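# Place the entire wire inside the bin

## Task

Get all of the wire into the bin so that no part of it sits above the bin's rim; a wire left dangling over the table edge may count as a failure.

## Robot and tools

Robot: two arms, left_arm and right_arm, each ending in a two-finger gripper. Base positions in the scene frame: left_arm at (+0.032, +0.290, 0) m, right_arm at (-0.039, -0.354, 0) m, rotated very slightly about z. A camera stand is fixed behind them. A loose object may occasionally get a brief shove.

Frames. Scene frame: origin at table-top height, midway between the nominal bases; +z up, +x toward the far side of the table, left_arm on +y. Arm names do not match image left/right. Each arm reports its hand pose, velocities, targets and wrist-camera pose in its own base frame. Fixed cameras and the table use the scene frame. Motion offsets are along the axes of that arm's current Hand target. Gripper axes: fingers point along +z, close and open along y. end_effector_position (m) is the point between the pads, just under 1 cm behind the tips; end_effector_quat_wxyz is orientation. Printed values can be off by a few cm, more at long reach.

execute_actions(actions, cameras). actions is a list of actions; each action has 1 to 15 rows, each row one 1/30 s step; a short action repeats its final row to fill 15 steps. Every row has exactly 14 numbers in [-1, 1], covering both arms even if one is idle: left_arm dx, dy, dz, rx, ry, rz, opening, then right_arm in the same order. dx..rz are an offset, not a pose: measured from that arm's Hand target as it stood when the action began, along that target's own axes, and every row counts from that same start, not the preceding row. Scale: 1.0 = 0.6 m for dx/dy/dz and 180 degrees for the rotation; rx, ry, rz form one rotation vector. Sending the same offset again moves further. All six pose numbers at 0 re-requests the current Hand target. opening is absolute: +1 fully open (about 87 mm between pads), +0.5 about 69 mm, 0 about 43 mm, -0.5 about 18 mm, -1 closed. A 0 opening is a real command, so repeat the present opening to leave a gripper alone. cameras: list of names, ["all"], or []; an unknown name invalidates the call. Images come back only for an empty actions list or when requested.

move(target, speed, blend, opening_speed, blocking, cameras). target is one 14-number row or a list of up to 15 rows, same layout and scale as above; every row is an offset from the Hand targets at the move's start, not from the previous row. Paths are straight, finish together, take at least 0.5 s and stop after 10 s total. speed: m/s, 0.002 to 2.9, default 0.25, one value or one per target; rotation capped at twice that in rad/s. blend (m): corner rounding between list targets; 0 means stop at each. opening_speed: rate of opening change per second on the -1..+1 scale, at least 0.2. blocking=false returns after about 0.5 s while the move continues. Moves do not avoid obstacles or the other arm; faster moves overshoot and hit harder. Do not route a path close to an arm's own base; go around it. The result adds a move: line, e.g. done, off_target, moving, held, fault, plus limits (paced = pose clipped, held = steps withheld). done means at rest within 10 mm and 2 degrees; it says nothing about contact.

wait(seconds 0 to 10): lets time pass holding commands; a running move continues. stop(): brakes the running move. zoom_image(camera, region [x0, y0, x1, y1] in pixels, at most 504 by 504): closer look at the newest image of cam_head_left, cam_head_right, cam_high, cam_low, cam_left_wrist or cam_right_wrist (all 672x504). finished_scene(scene): ends the current scene, given its number; irreversible; the goal must hold without the robot.

Result lines: Hand target (last commanded pose after clipping, base for the next offsets), end_effector_position/quat, Joint positions (waist, shoulder, elbow, wrist pitch, wrist yaw, wrist roll, then gripper 0 closed to 1 open), Joint velocities (may read within noise or be omitted), Joint torques (include arm weight, offset and noisy; first three wrap at ±28 N m), grip_measured on the command scale (error up to about 0.043), Tool commands, Motor temperatures, MOTOR HOT at 75 °C. At 90 °C that arm folds and is lost for the scene; at 100 °C it collapses.

Control behavior: commanded orientation is clipped to 40 degrees from the measured one each step. Friction and gravity leave the gripper short, low or tilted; small moves may not happen or go sideways. Check position and tilt after each move and correct. A gripper resting short of its target stays short until a new command; send the remaining distance as an offset. An arm blocked by something keeps pushing until commanded back past its gripper.

Gripping: command an opening about 0.04 below grip_measured at first contact for full force (about 20 N per pad); smaller margins grip more lightly. Very thin items (under about 1 mm) get weaker grip. Fast closing squeezes harder.

Avoid: dropping the wire or releasing it while it moves, letting anything fall or end up off the table, the wire hanging over the edge, hard hits on fixed or heavy objects, pushing toward unreachable poses (heats motors), gripper-to-gripper or arm-to-arm contact (the clearance check does not catch grippers, housings or wrist cameras), closing on the other arm's fingers, and strain on wrist camera cables.

Each tool is called after "Call:" by a JSON object that holds its "fn" and its "kwargs", one argument or row to a line.

## Session

Call:
{"fn": "execute_actions", "kwargs": {
  "actions": []
}}

Scene clock: 0.00 s.
left_arm: end_effector_position=(+0.3062, -0.1116, +0.0866) grip_measured=+0.991 end_effector_quat_wxyz=(+0.490, +0.046, +0.849, -0.193) | right_arm: end_effector_position=(+0.3170, +0.0361, +0.0733) grip_measured=+0.993 end_effector_quat_wxyz=(+0.501, -0.048, +0.863, +0.054)
Joint positions: left_arm=[-0.222 1.092 0.382 0.241 0.184 -0.228 0.995] | right_arm=[0.067 1.093 0.378 0.198 -0.083 0.004 0.997]
Joint velocities: within noise
Joint torques (N m): no reading
Motor temperatures (°C): left_arm=[23 32 33 31 25 24 23] | right_arm=[19 31 33 38 23 24 22]
Heat: left arm: 33 °C; right arm: 38 °C.
Hand target: left_arm +0.3081, -0.1120, +0.0905; +0.494, +0.046, +0.846, -0.193 | right_arm +0.3229, +0.0365, +0.0833; +0.514, -0.049, +0.855, +0.054
Tool commands: left_gripper/opening=+1.0 right_gripper/opening=+1.0

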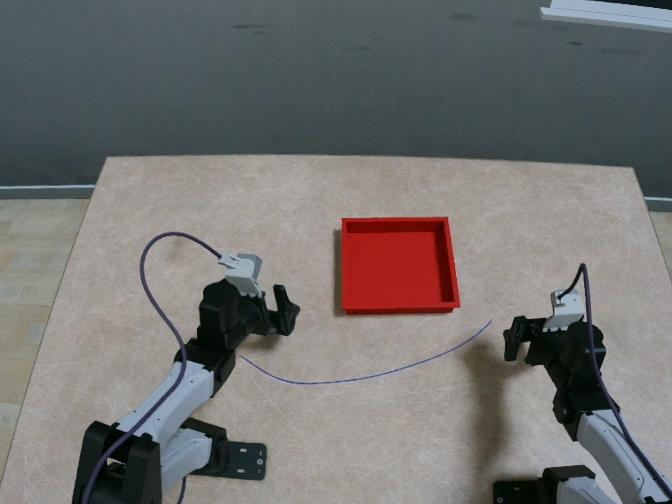

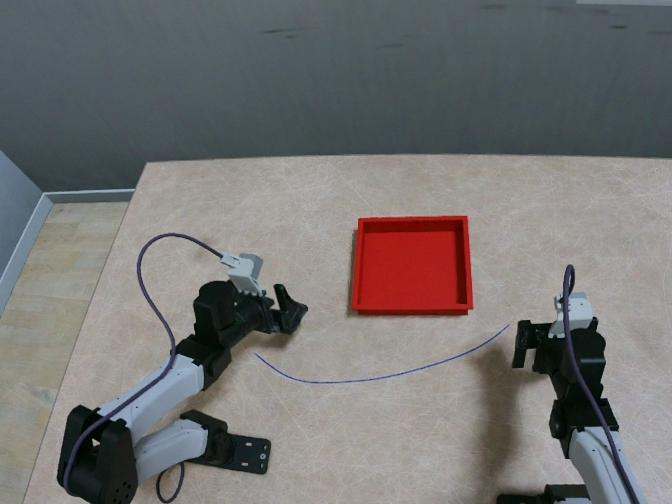

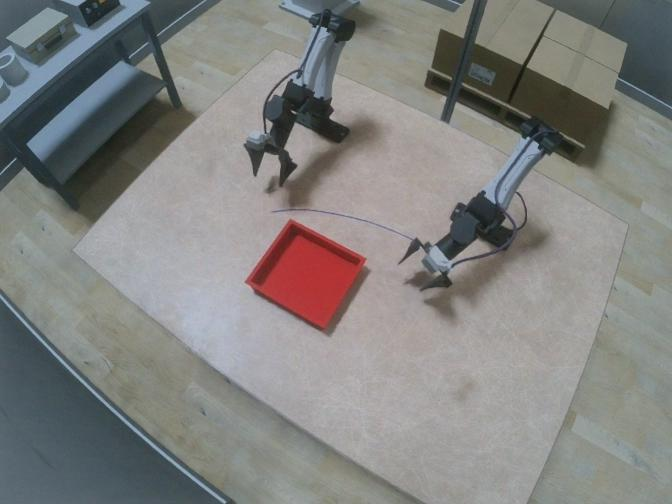

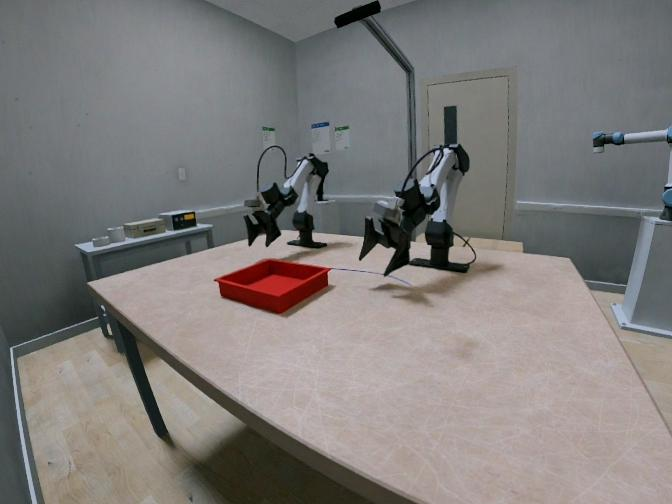

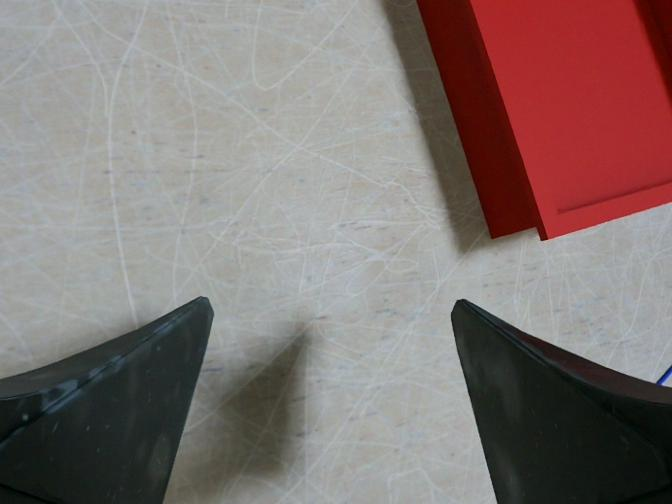

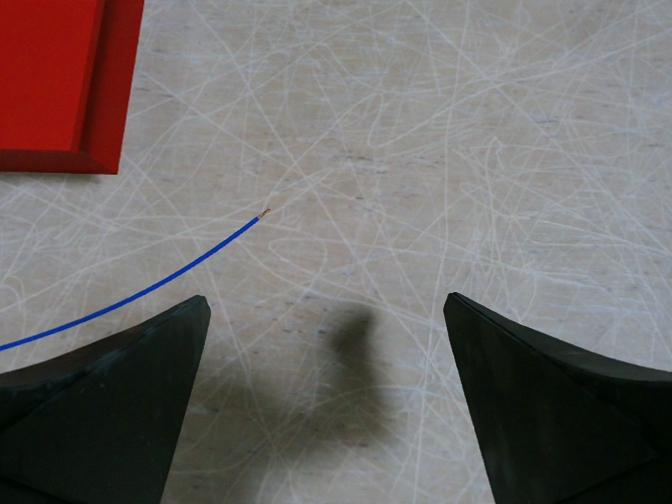

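Call:
{"fn": "move", "kwargs": {
  "target": [-0.142,-0.047,-0.073,-0.130,0.332,-0.031,1,-0.147,0,-0.078,0.036,0.344,0.033,1],
  "cameras": ["all"]
}}

Scene clock: 32.90 s.
left_arm: end_effector_position=(+0.3073, -0.1104, +0.1860) grip_measured=+0.991 end_effector_quat_wxyz=(+0.035, -0.002, +0.999, -0.017) | right_arm: end_effector_position=(+0.3186, +0.0314, +0.1773) grip_measured=+0.993 end_effector_quat_wxyz=(+0.012, -0.002, +1.000, +0.005)
Joint positions: left_arm=[-0.3 1.901 1.961 -1.553 0.012 -0.304 0.995] | right_arm=[0.083 1.928 1.957 -1.575 -0.009 0.079 0.997]
Joint torques (N m): left_arm=[-1.07 -8.64 7.09 0.37 -0.13 -0.12] | right_arm=[0.68 -8.95 8.72 0.29 0.06 0.11]
Heat: left arm: 36 °C; right arm: 40 °C.
Hand target: left_arm +0.3079, -0.1120, +0.1905; +0.000, +0.000, +1.000, +0.000 | right_arm +0.3232, +0.0322, +0.1830; +0.000, +0.001, +1.000, +0.000
Off the commanded pose: left_arm 0.005 m, 5 deg | right_arm 0.007 m, 1 deg.
joint sent to its limit (left arm) — joint 4 (wrist pitch), lower limit. The joint targets are off in orientation, not in position.
joint sent to its limit (right arm) — joint 4 (wrist pitch), lower limit. The joint targets still meet the commanded pose.
move: off_target (left_arm)

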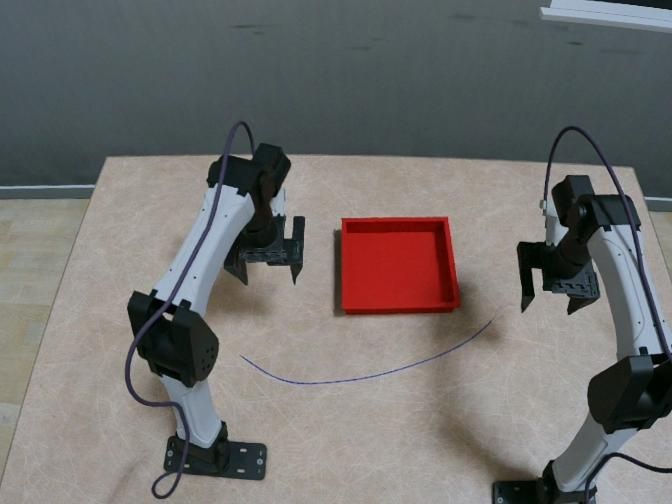

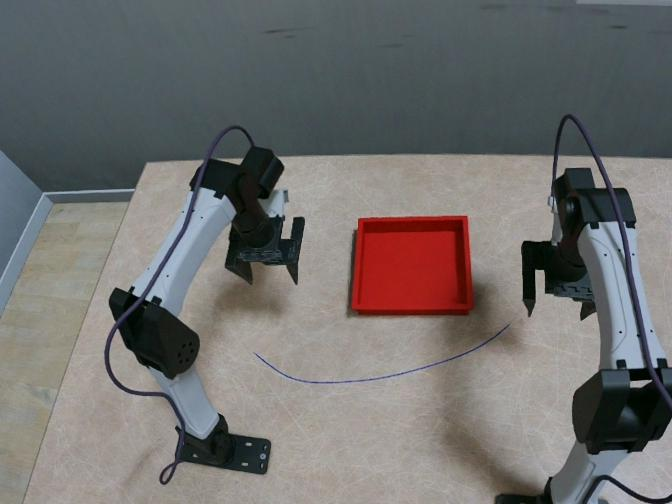

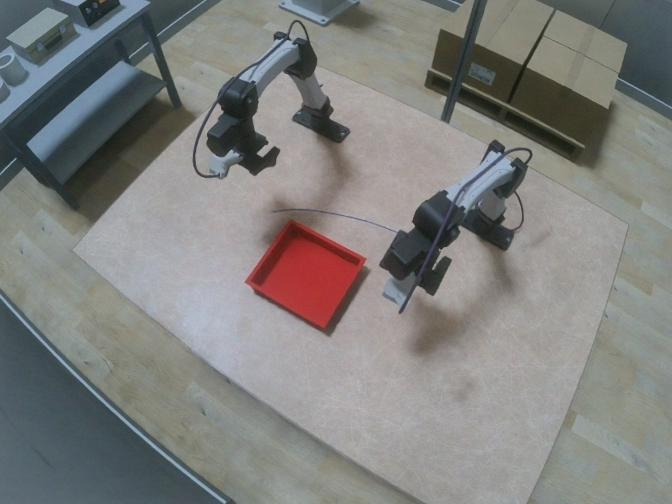

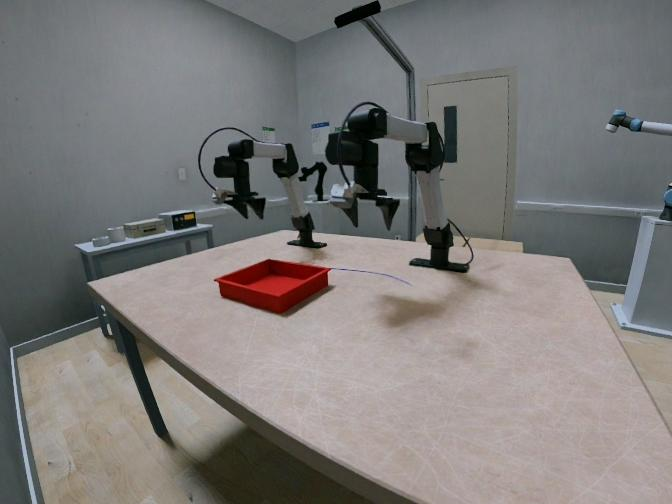

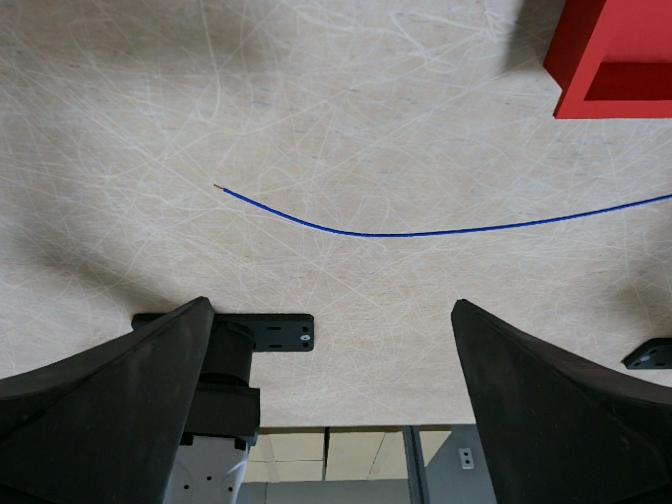

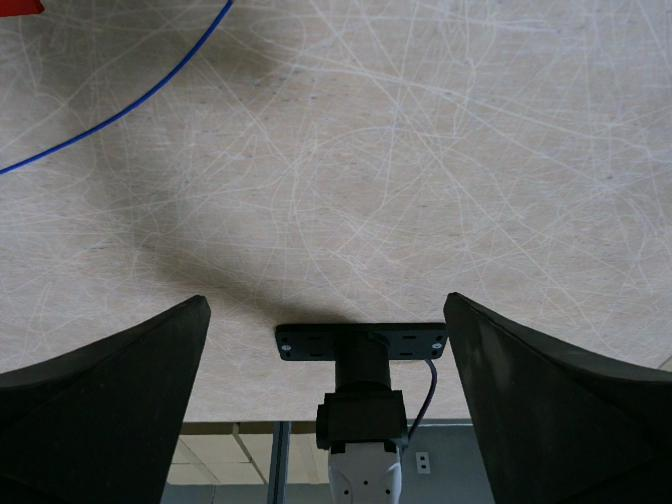

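Call:
{"fn": "move", "kwargs": {
  "target": [0.157,0.095,0.1,0,0,-0.333,1,-0.057,0.123,0.088,0,0,0.294,1],
  "cameras": ["all"]
}}

Scene clock: 94.80 s.
left_arm: end_effector_position=(+0.2126, -0.0569, +0.1296) grip_measured=+0.991 end_effector_quat_wxyz=(-0.009, -0.494, +0.869, +0.004) | right_arm: end_effector_position=(+0.3550, +0.1040, +0.1358) grip_measured=+0.993 end_effector_quat_wxyz=(-0.001, +0.444, +0.896, +0.003)
Joint positions: left_arm=[-0.086 1.448 1.219 -1.362 0.005 -1.12 0.995] | right_arm=[0.181 2.029 1.927 -1.468 -0.006 1.102 0.997]
Joint torques (N m): left_arm=[0.28 -6.31 4.82 0.4 -0.19 -0.14] | right_arm=[0.87 -9.63 4.94 0.46 0.09 0.11]
Motor temperatures (°C): left_arm=[23 36 38 29 24 23 22] | right_arm=[19 36 42 35 23 23 20]
Heat: left arm: 38 °C; right arm: 42 °C.
Hand target: left_arm +0.2136, -0.0550, +0.1306; +0.000, -0.500, +0.866, +0.000 | right_arm +0.3574, +0.1060, +0.1302; +0.000, +0.446, +0.895, +0.000
Off the commanded pose: left_arm 0.002 m, 1 deg | right_arm 0.006 m, 0 deg.
move: done

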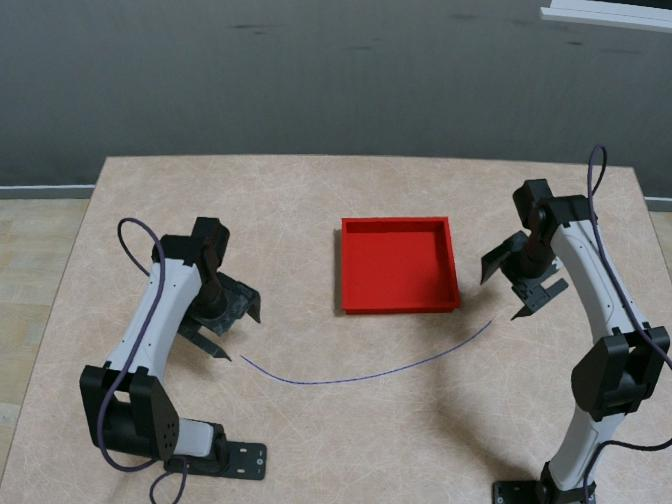

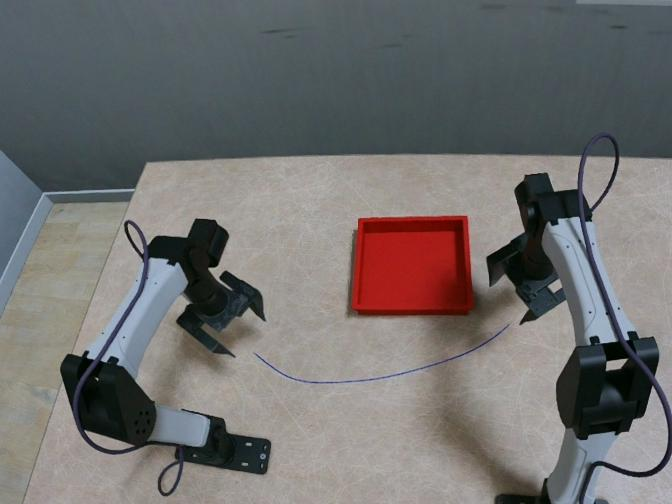

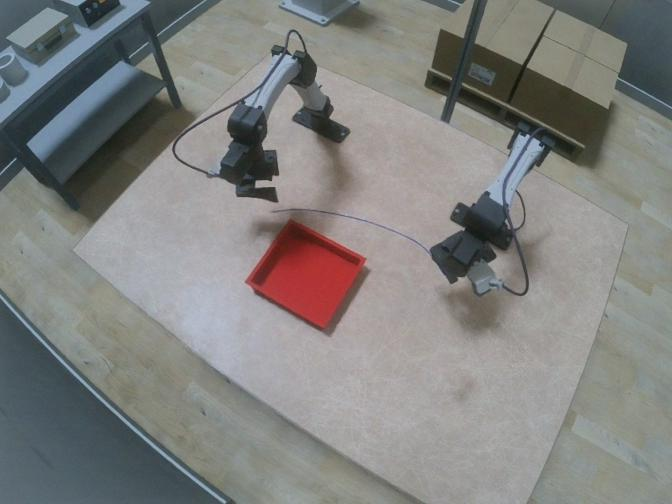

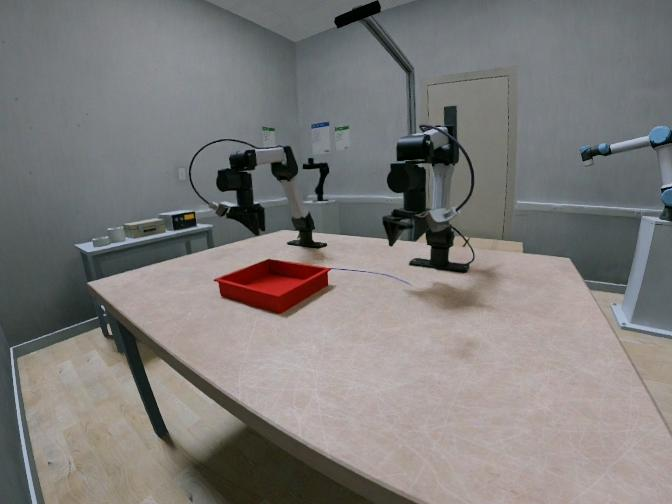

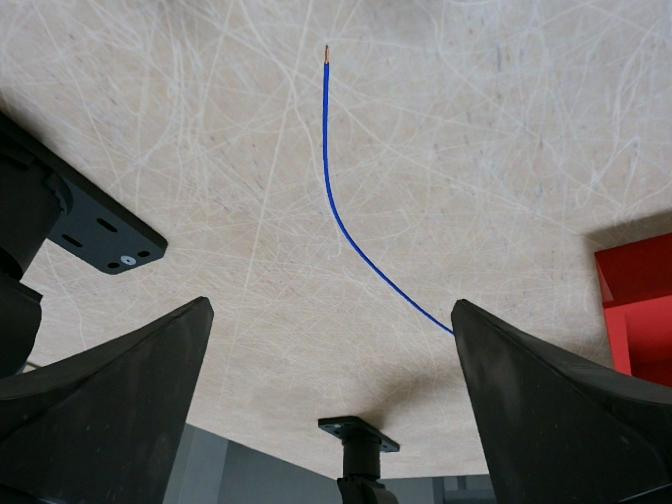

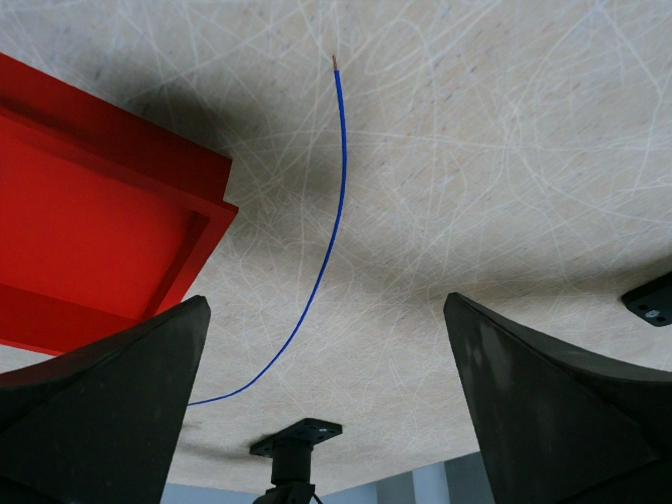

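Call:
{"fn": "move", "kwargs": {
  "target": [0,0.009,0.167,0,0,0,0,0,-0.006,0.167,0,0,0,0],
  "cameras": ["cam_left_wrist","cam_right_wrist","cam_low"]
}}

Scene clock: 102.87 s.
left_arm: end_effector_position=(+0.2085, -0.0547, +0.0338) grip_measured=+0.000 end_effector_quat_wxyz=(+0.000, -0.498, +0.867, -0.003) | right_arm: end_effector_position=(+0.3520, +0.1035, +0.0331) grip_measured=+0.000 end_effector_quat_wxyz=(-0.005, +0.444, +0.896, +0.000)
Joint positions: left_arm=[-0.078 1.477 0.858 -0.95 0.005 -1.12 0.5] | right_arm=[0.181 2.051 1.549 -1.076 -0.006 1.102 0.5]
Joint torques (N m): left_arm=[0.57 -3.92 4.64 0.49 -0.17 -0.06] | right_arm=[0.49 -10.28 5.14 0.44 0.09 0.09]
Heat: left arm: 38 °C; right arm: 41 °C.
Hand target: left_arm +0.2089, -0.0523, +0.0303; +0.000, -0.500, +0.866, +0.000 | right_arm +0.3545, +0.1040, +0.0301; +0.000, +0.446, +0.895, +0.000
Off the commanded pose: left_arm 0.004 m, 0 deg | right_arm 0.004 m, 1 deg.
move: done
Images, in order (width x height): cam_low 672x504, cam_left_wrist 672x504, cam_right_wrist 672x504.

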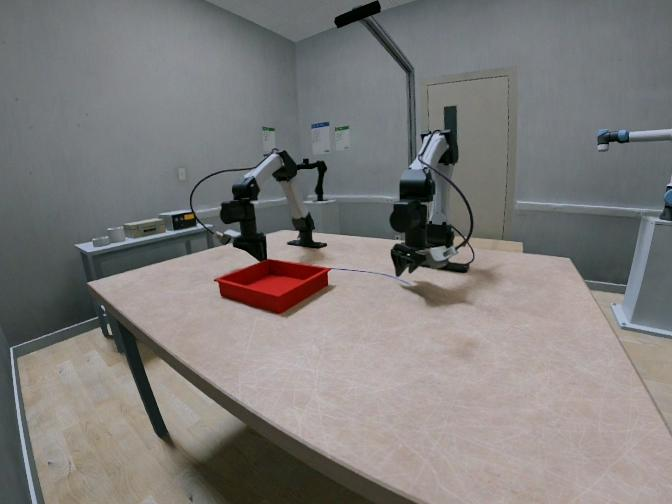

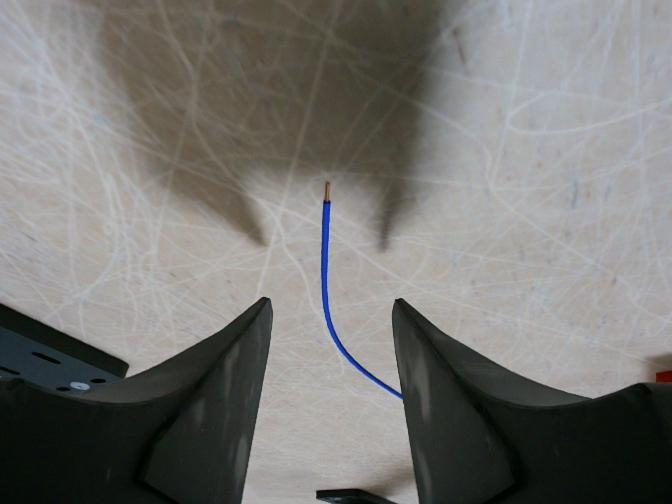

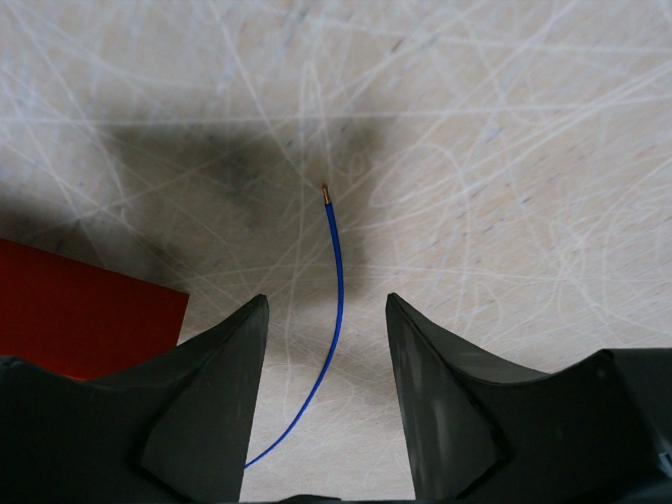

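Call:
{"fn": "move", "kwargs": {
  "target": [0,0,0.035,0,0,0,0,0,0,0.035,0,0,0,0],
  "speed": 0.04,
  "cameras": ["cam_left_wrist","cam_right_wrist"]
}}

Call:
{"fn": "zoom_image", "kwargs": {
  "camera": "cam_left_wrist",
  "region": [230, 200, 430, 350]
}}

Call:
{"fn": "zoom_image", "kwargs": {
  "camera": "cam_right_wrist",
  "region": [230, 200, 430, 350]
}}

Scene clock: 108.23 s.
left_arm: end_effector_position=(+0.2087, -0.0547, +0.0125) grip_measured=+0.000 end_effector_quat_wxyz=(-0.001, -0.498, +0.867, -0.002) | right_arm: end_effector_position=(+0.3532, +0.1037, +0.0143) grip_measured=+0.000 end_effector_quat_wxyz=(-0.002, +0.444, +0.896, +0.002)
Joint positions: left_arm=[-0.078 1.517 0.802 -0.855 0.005 -1.12 0.5] | right_arm=[0.181 2.071 1.501 -1.002 -0.006 1.102 0.5]
Joint torques (N m): left_arm=[0.53 -4.22 4.38 0.46 -0.17 -0.03] | right_arm=[0.49 -9.85 4.9 0.45 0.1 0.09]
Heat: left arm: 37 °C; right arm: 40 °C.
Hand target: left_arm +0.2089, -0.0523, +0.0094; +0.000, -0.500, +0.866, +0.000 | right_arm +0.3546, +0.1040, +0.0091; +0.000, +0.446, +0.895, +0.001
Off the commanded pose: left_arm 0.004 m, 0 deg | right_arm 0.005 m, 0 deg.
move: done
Images, in order (width x height): cam_left_wrist 672x504, cam_right_wrist 672x504.

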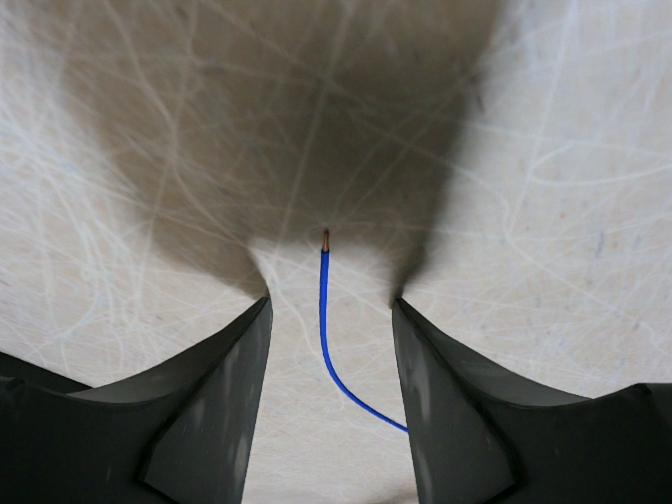

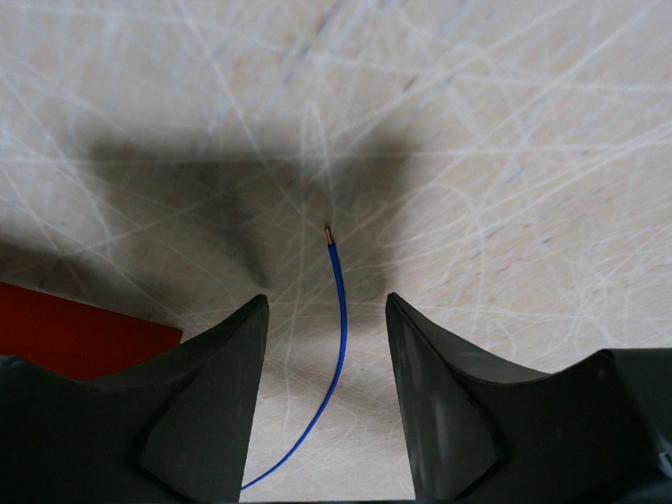

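Scaled by 2.520.

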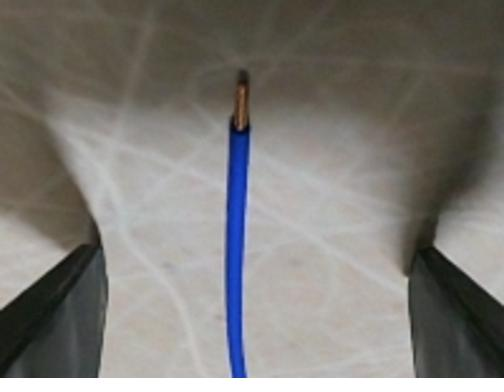

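Scaled by 2.520.

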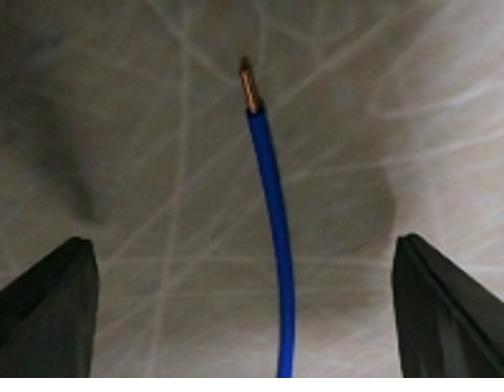

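Call:
{"fn": "move", "kwargs": {
  "target": [0,0,0.002,0,0,0,0,0,0,0.011,0,0,0,0],
  "speed": 0.03,
  "cameras": ["cam_left_wrist","cam_right_wrist"]
}}

Call:
{"fn": "zoom_image", "kwargs": {
  "camera": "cam_left_wrist",
  "region": [230, 200, 430, 350]
}}

Call:
{"fn": "zoom_image", "kwargs": {
  "camera": "cam_right_wrist",
  "region": [230, 200, 430, 350]
}}

Scene clock: 113.80 s.
left_arm: end_effector_position=(+0.2101, -0.0548, +0.0124) grip_measured=+0.000 end_effector_quat_wxyz=(+0.002, -0.498, +0.867, -0.004) | right_arm: end_effector_position=(+0.3535, +0.1038, +0.0081) grip_measured=+0.000 end_effector_quat_wxyz=(-0.002, +0.444, +0.896, +0.003)
Joint positions: left_arm=[-0.078 1.517 0.802 -0.849 0.005 -1.12 0.5] | right_arm=[0.181 2.079 1.487 -0.979 -0.006 1.102 0.5]
Joint torques (N m): left_arm=[0.44 -3.99 4.21 0.47 -0.15 -0.03] | right_arm=[0.55 -9.81 4.85 0.47 0.09 0.09]
Heat: left arm: 37 °C; right arm: 40 °C.
Hand target: left_arm +0.2089, -0.0523, +0.0082; +0.000, -0.500, +0.866, +0.000 | right_arm +0.3546, +0.1040, +0.0025; +0.000, +0.446, +0.895, +0.001
Off the commanded pose: left_arm 0.005 m, 1 deg | right_arm 0.006 m, 0 deg.
move: done
Images, in order (width x height): cam_left_wrist 672x504, cam_right_wrist 672x504.

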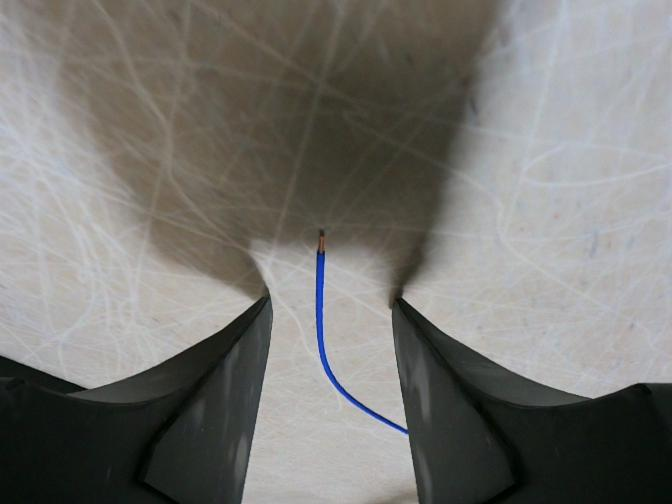

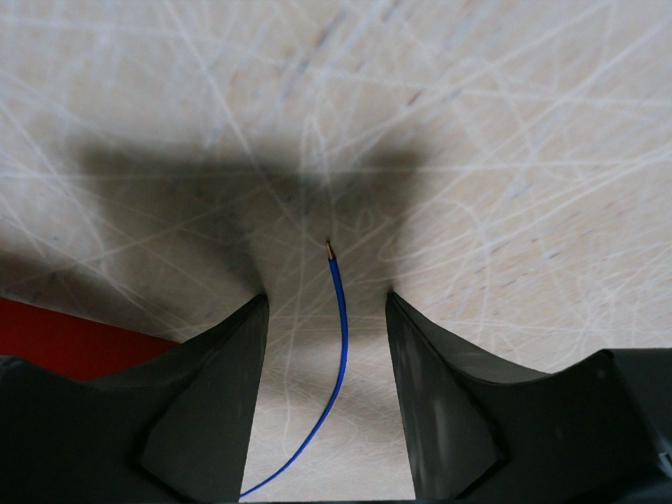

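Scaled by 2.520.

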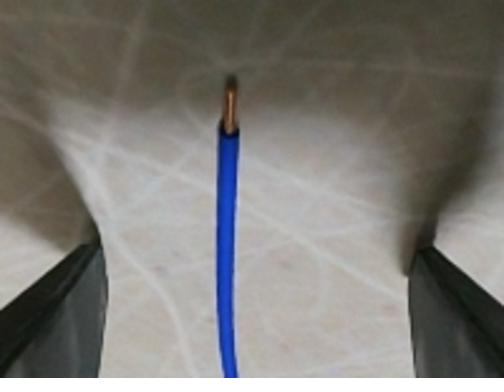

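Scaled by 2.520.

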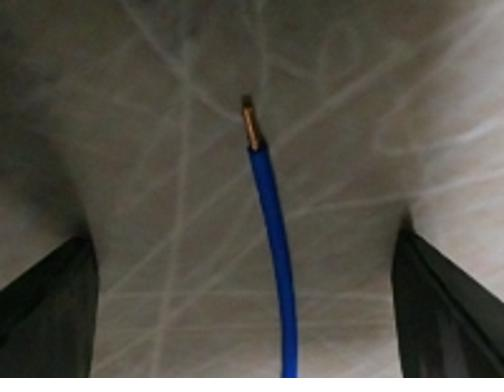

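Call:
{"fn": "move", "kwargs": {
  "target": [0,0,-0.001,0,0,0,-1,0,0,0.001,0,0,0,-1],
  "opening_speed": 0.5,
  "cameras": ["cam_left_wrist","cam_right_wrist"]
}}

Scene clock: 119.97 s.
left_arm: end_effector_position=(+0.2101, -0.0548, +0.0124) grip_measured=-0.985 end_effector_quat_wxyz=(+0.002, -0.498, +0.867, -0.004) | right_arm: end_effector_position=(+0.3540, +0.1039, +0.0080) grip_measured=-0.973 end_effector_quat_wxyz=(-0.001, +0.444, +0.896, +0.003)
Joint positions: left_arm=[-0.078 1.517 0.802 -0.849 0.005 -1.12 0.007] | right_arm=[0.181 2.079 1.487 -0.977 -0.006 1.102 0.014]
Joint torques (N m): left_arm=[0.4 -4.1 4.27 0.43 -0.15 -0.04] | right_arm=[0.54 -9.73 4.66 0.48 0.08 0.09]
Heat: left arm: 36 °C; right arm: 39 °C.
Hand target: left_arm +0.2089, -0.0523, +0.0088; +0.000, -0.500, +0.866, +0.000 | right_arm +0.3545, +0.1040, +0.0019; +0.000, +0.446, +0.895, +0.000
Off the commanded pose: left_arm 0.005 m, 1 deg | right_arm 0.006 m, 0 deg.
move: done
Images, in order (width x height): cam_left_wrist 672x504, cam_right_wrist 672x504.

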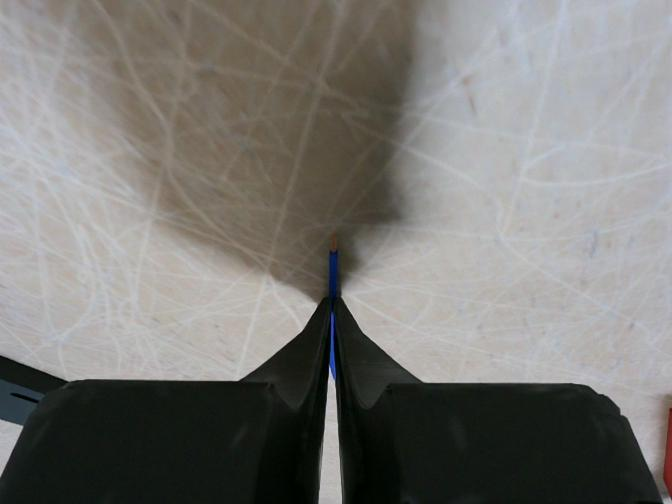

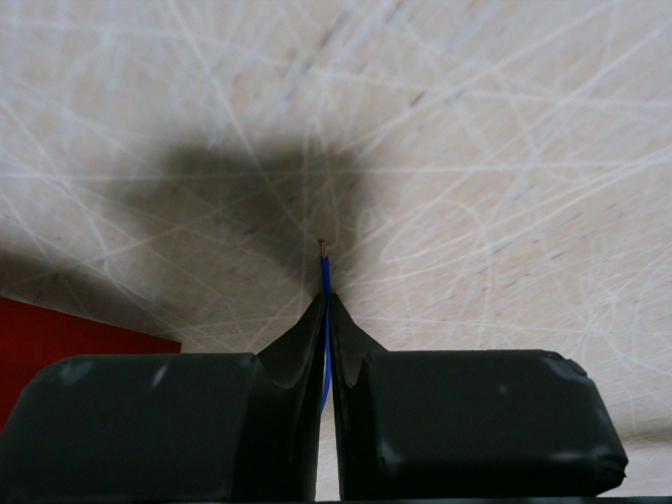

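Call:
{"fn": "move", "kwargs": {
  "target": [0,0,-0.2,0,0,0,-1,0,0,-0.2,0,0,0,-1],
  "speed": 0.12,
  "cameras": ["all"]
}}

Scene clock: 123.57 s.
left_arm: end_effector_position=(+0.2069, -0.0545, +0.1220) grip_measured=-1.000 end_effector_quat_wxyz=(-0.009, -0.498, +0.867, +0.004) | right_arm: end_effector_position=(+0.3485, +0.1028, +0.0999) grip_measured=-0.973 end_effector_quat_wxyz=(-0.027, +0.444, +0.895, -0.016)
Joint positions: left_arm=[-0.078 1.424 1.169 -1.335 0.004 -1.12 0] | right_arm=[0.181 2.058 1.82 -1.396 -0.006 1.102 0.014]
Joint torques (N m): left_arm=[0.4 -5.64 6.98 0.14 -0.15 -0.08] | right_arm=[0.46 -15.01 8.72 0.04 0.08 0.09]
Heat: left arm: 36 °C; right arm: 39 °C.
Hand target: left_arm +0.2089, -0.0523, +0.1287; +0.000, -0.500, +0.866, +0.000 | right_arm +0.3545, +0.1039, +0.1219; +0.000, +0.446, +0.895, +0.000
Off the commanded pose: left_arm 0.007 m, 1 deg | right_arm 0.023 m, 4 deg.
move: off_target (right_arm)

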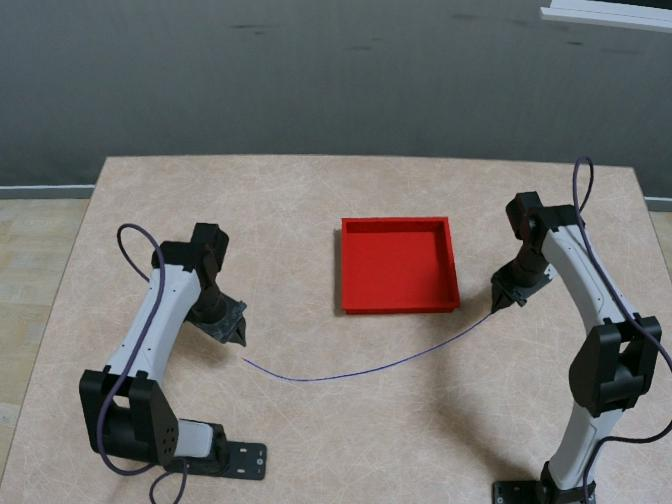

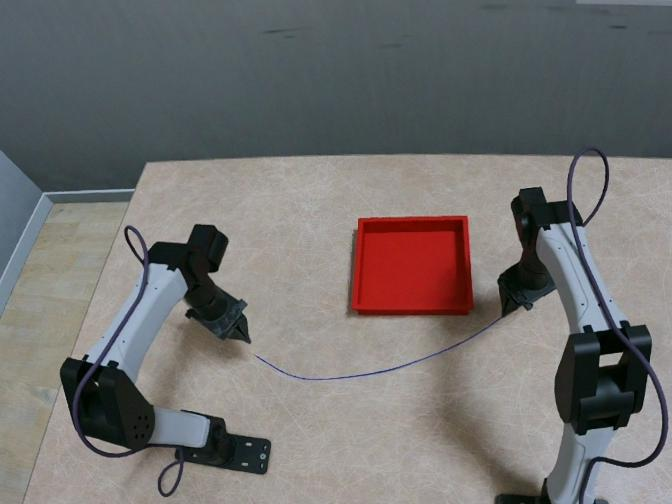

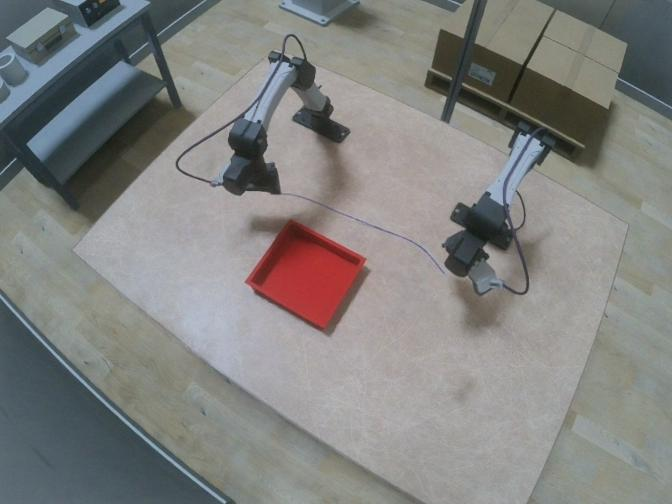

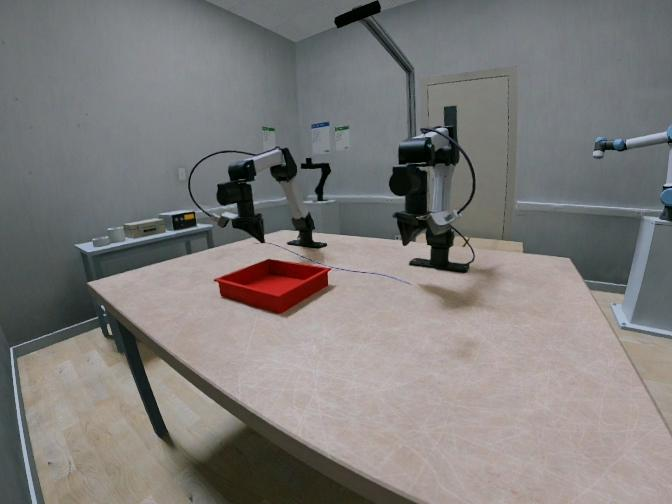

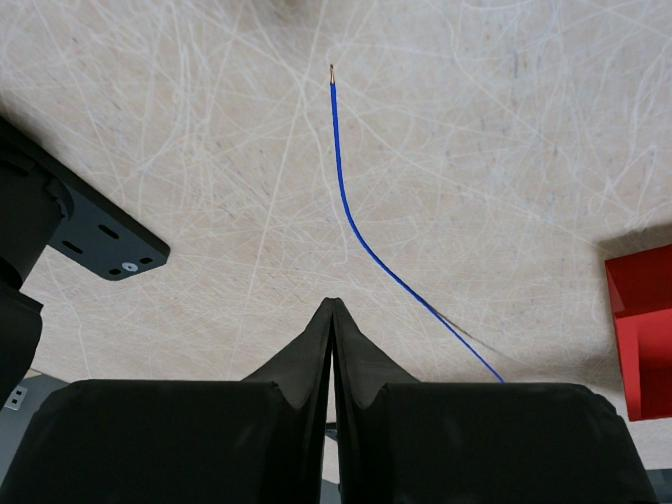

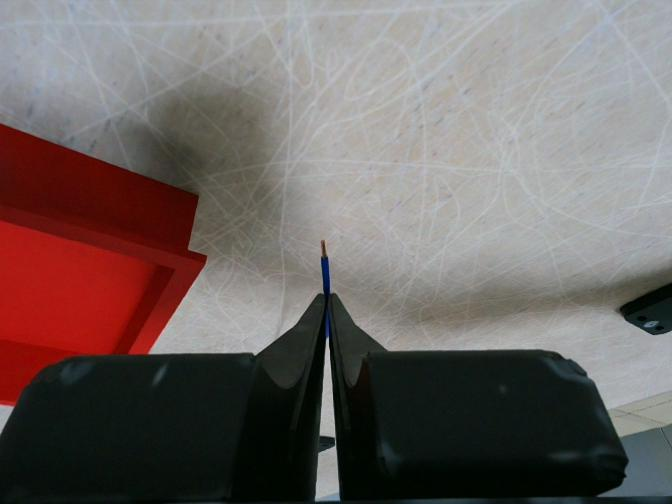

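Call:
{"fn": "move", "kwargs": {
  "target": [0,0.0,0.19,0,0,0,-0.3,0,0,0,0,0,0,-1],
  "speed": 0.12,
  "cameras": ["cam_left_wrist","cam_right_wrist"]
}}

Call:
{"fn": "zoom_image", "kwargs": {
  "camera": "cam_left_wrist",
  "region": [230, 200, 430, 350]
}}

Scene clock: 133.10 s.
left_arm: end_effector_position=(+0.2083, -0.0546, +0.0177) grip_measured=-0.300 end_effector_quat_wxyz=(-0.001, -0.498, +0.867, -0.002) | right_arm: end_effector_position=(+0.3484, +0.1028, +0.0999) grip_measured=-0.973 end_effector_quat_wxyz=(-0.027, +0.444, +0.895, -0.016)
Joint positions: left_arm=[-0.078 1.506 0.815 -0.879 0.004 -1.12 0.35] | right_arm=[0.181 2.058 1.82 -1.397 -0.006 1.102 0.014]
Joint torques (N m): left_arm=[0.49 -4.07 4.57 0.45 -0.18 -0.04] | right_arm=[0.46 -14.99 8.72 0.05 0.08 0.09]
Motor temperatures (°C): left_arm=[23 34 37 27 24 22 22] | right_arm=[19 42 39 33 23 23 20]
Heat: left arm: 37 °C; right arm: 42 °C.
Hand target: left_arm +0.2089, -0.0522, +0.0148; +0.000, -0.500, +0.866, +0.000 | right_arm +0.3546, +0.1039, +0.1219; +0.000, +0.446, +0.895, +0.000
Off the commanded pose: left_arm 0.004 m, 0 deg | right_arm 0.023 m, 4 deg.
move: off_target (right_arm)
Images, in order (width x height): cam_left_wrist 672x504, cam_right_wrist 672x504.

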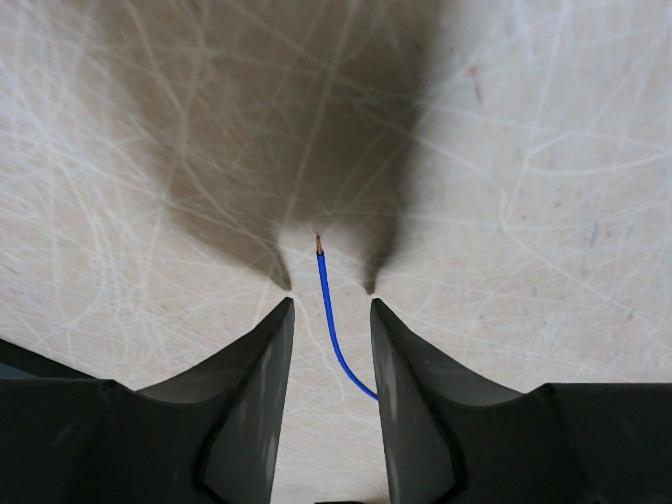

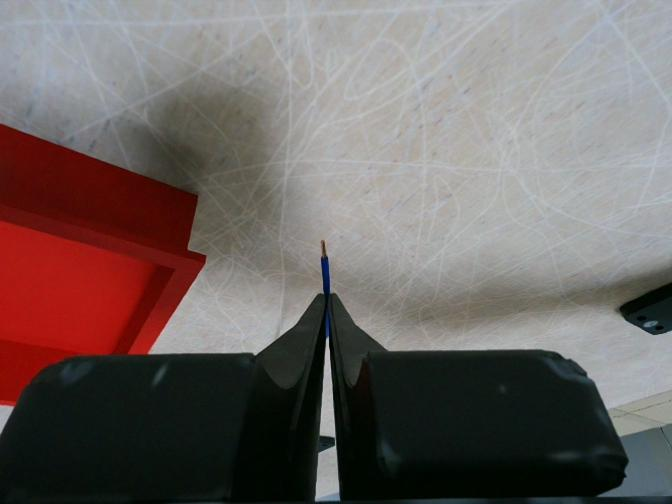

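Scaled by 2.520.

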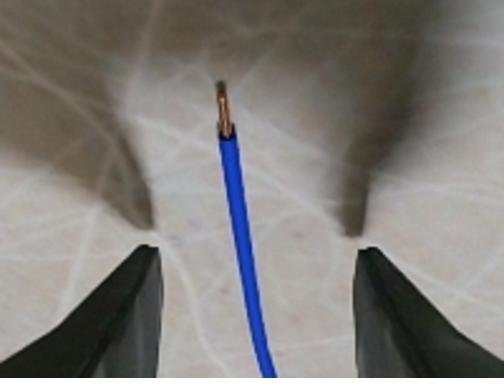

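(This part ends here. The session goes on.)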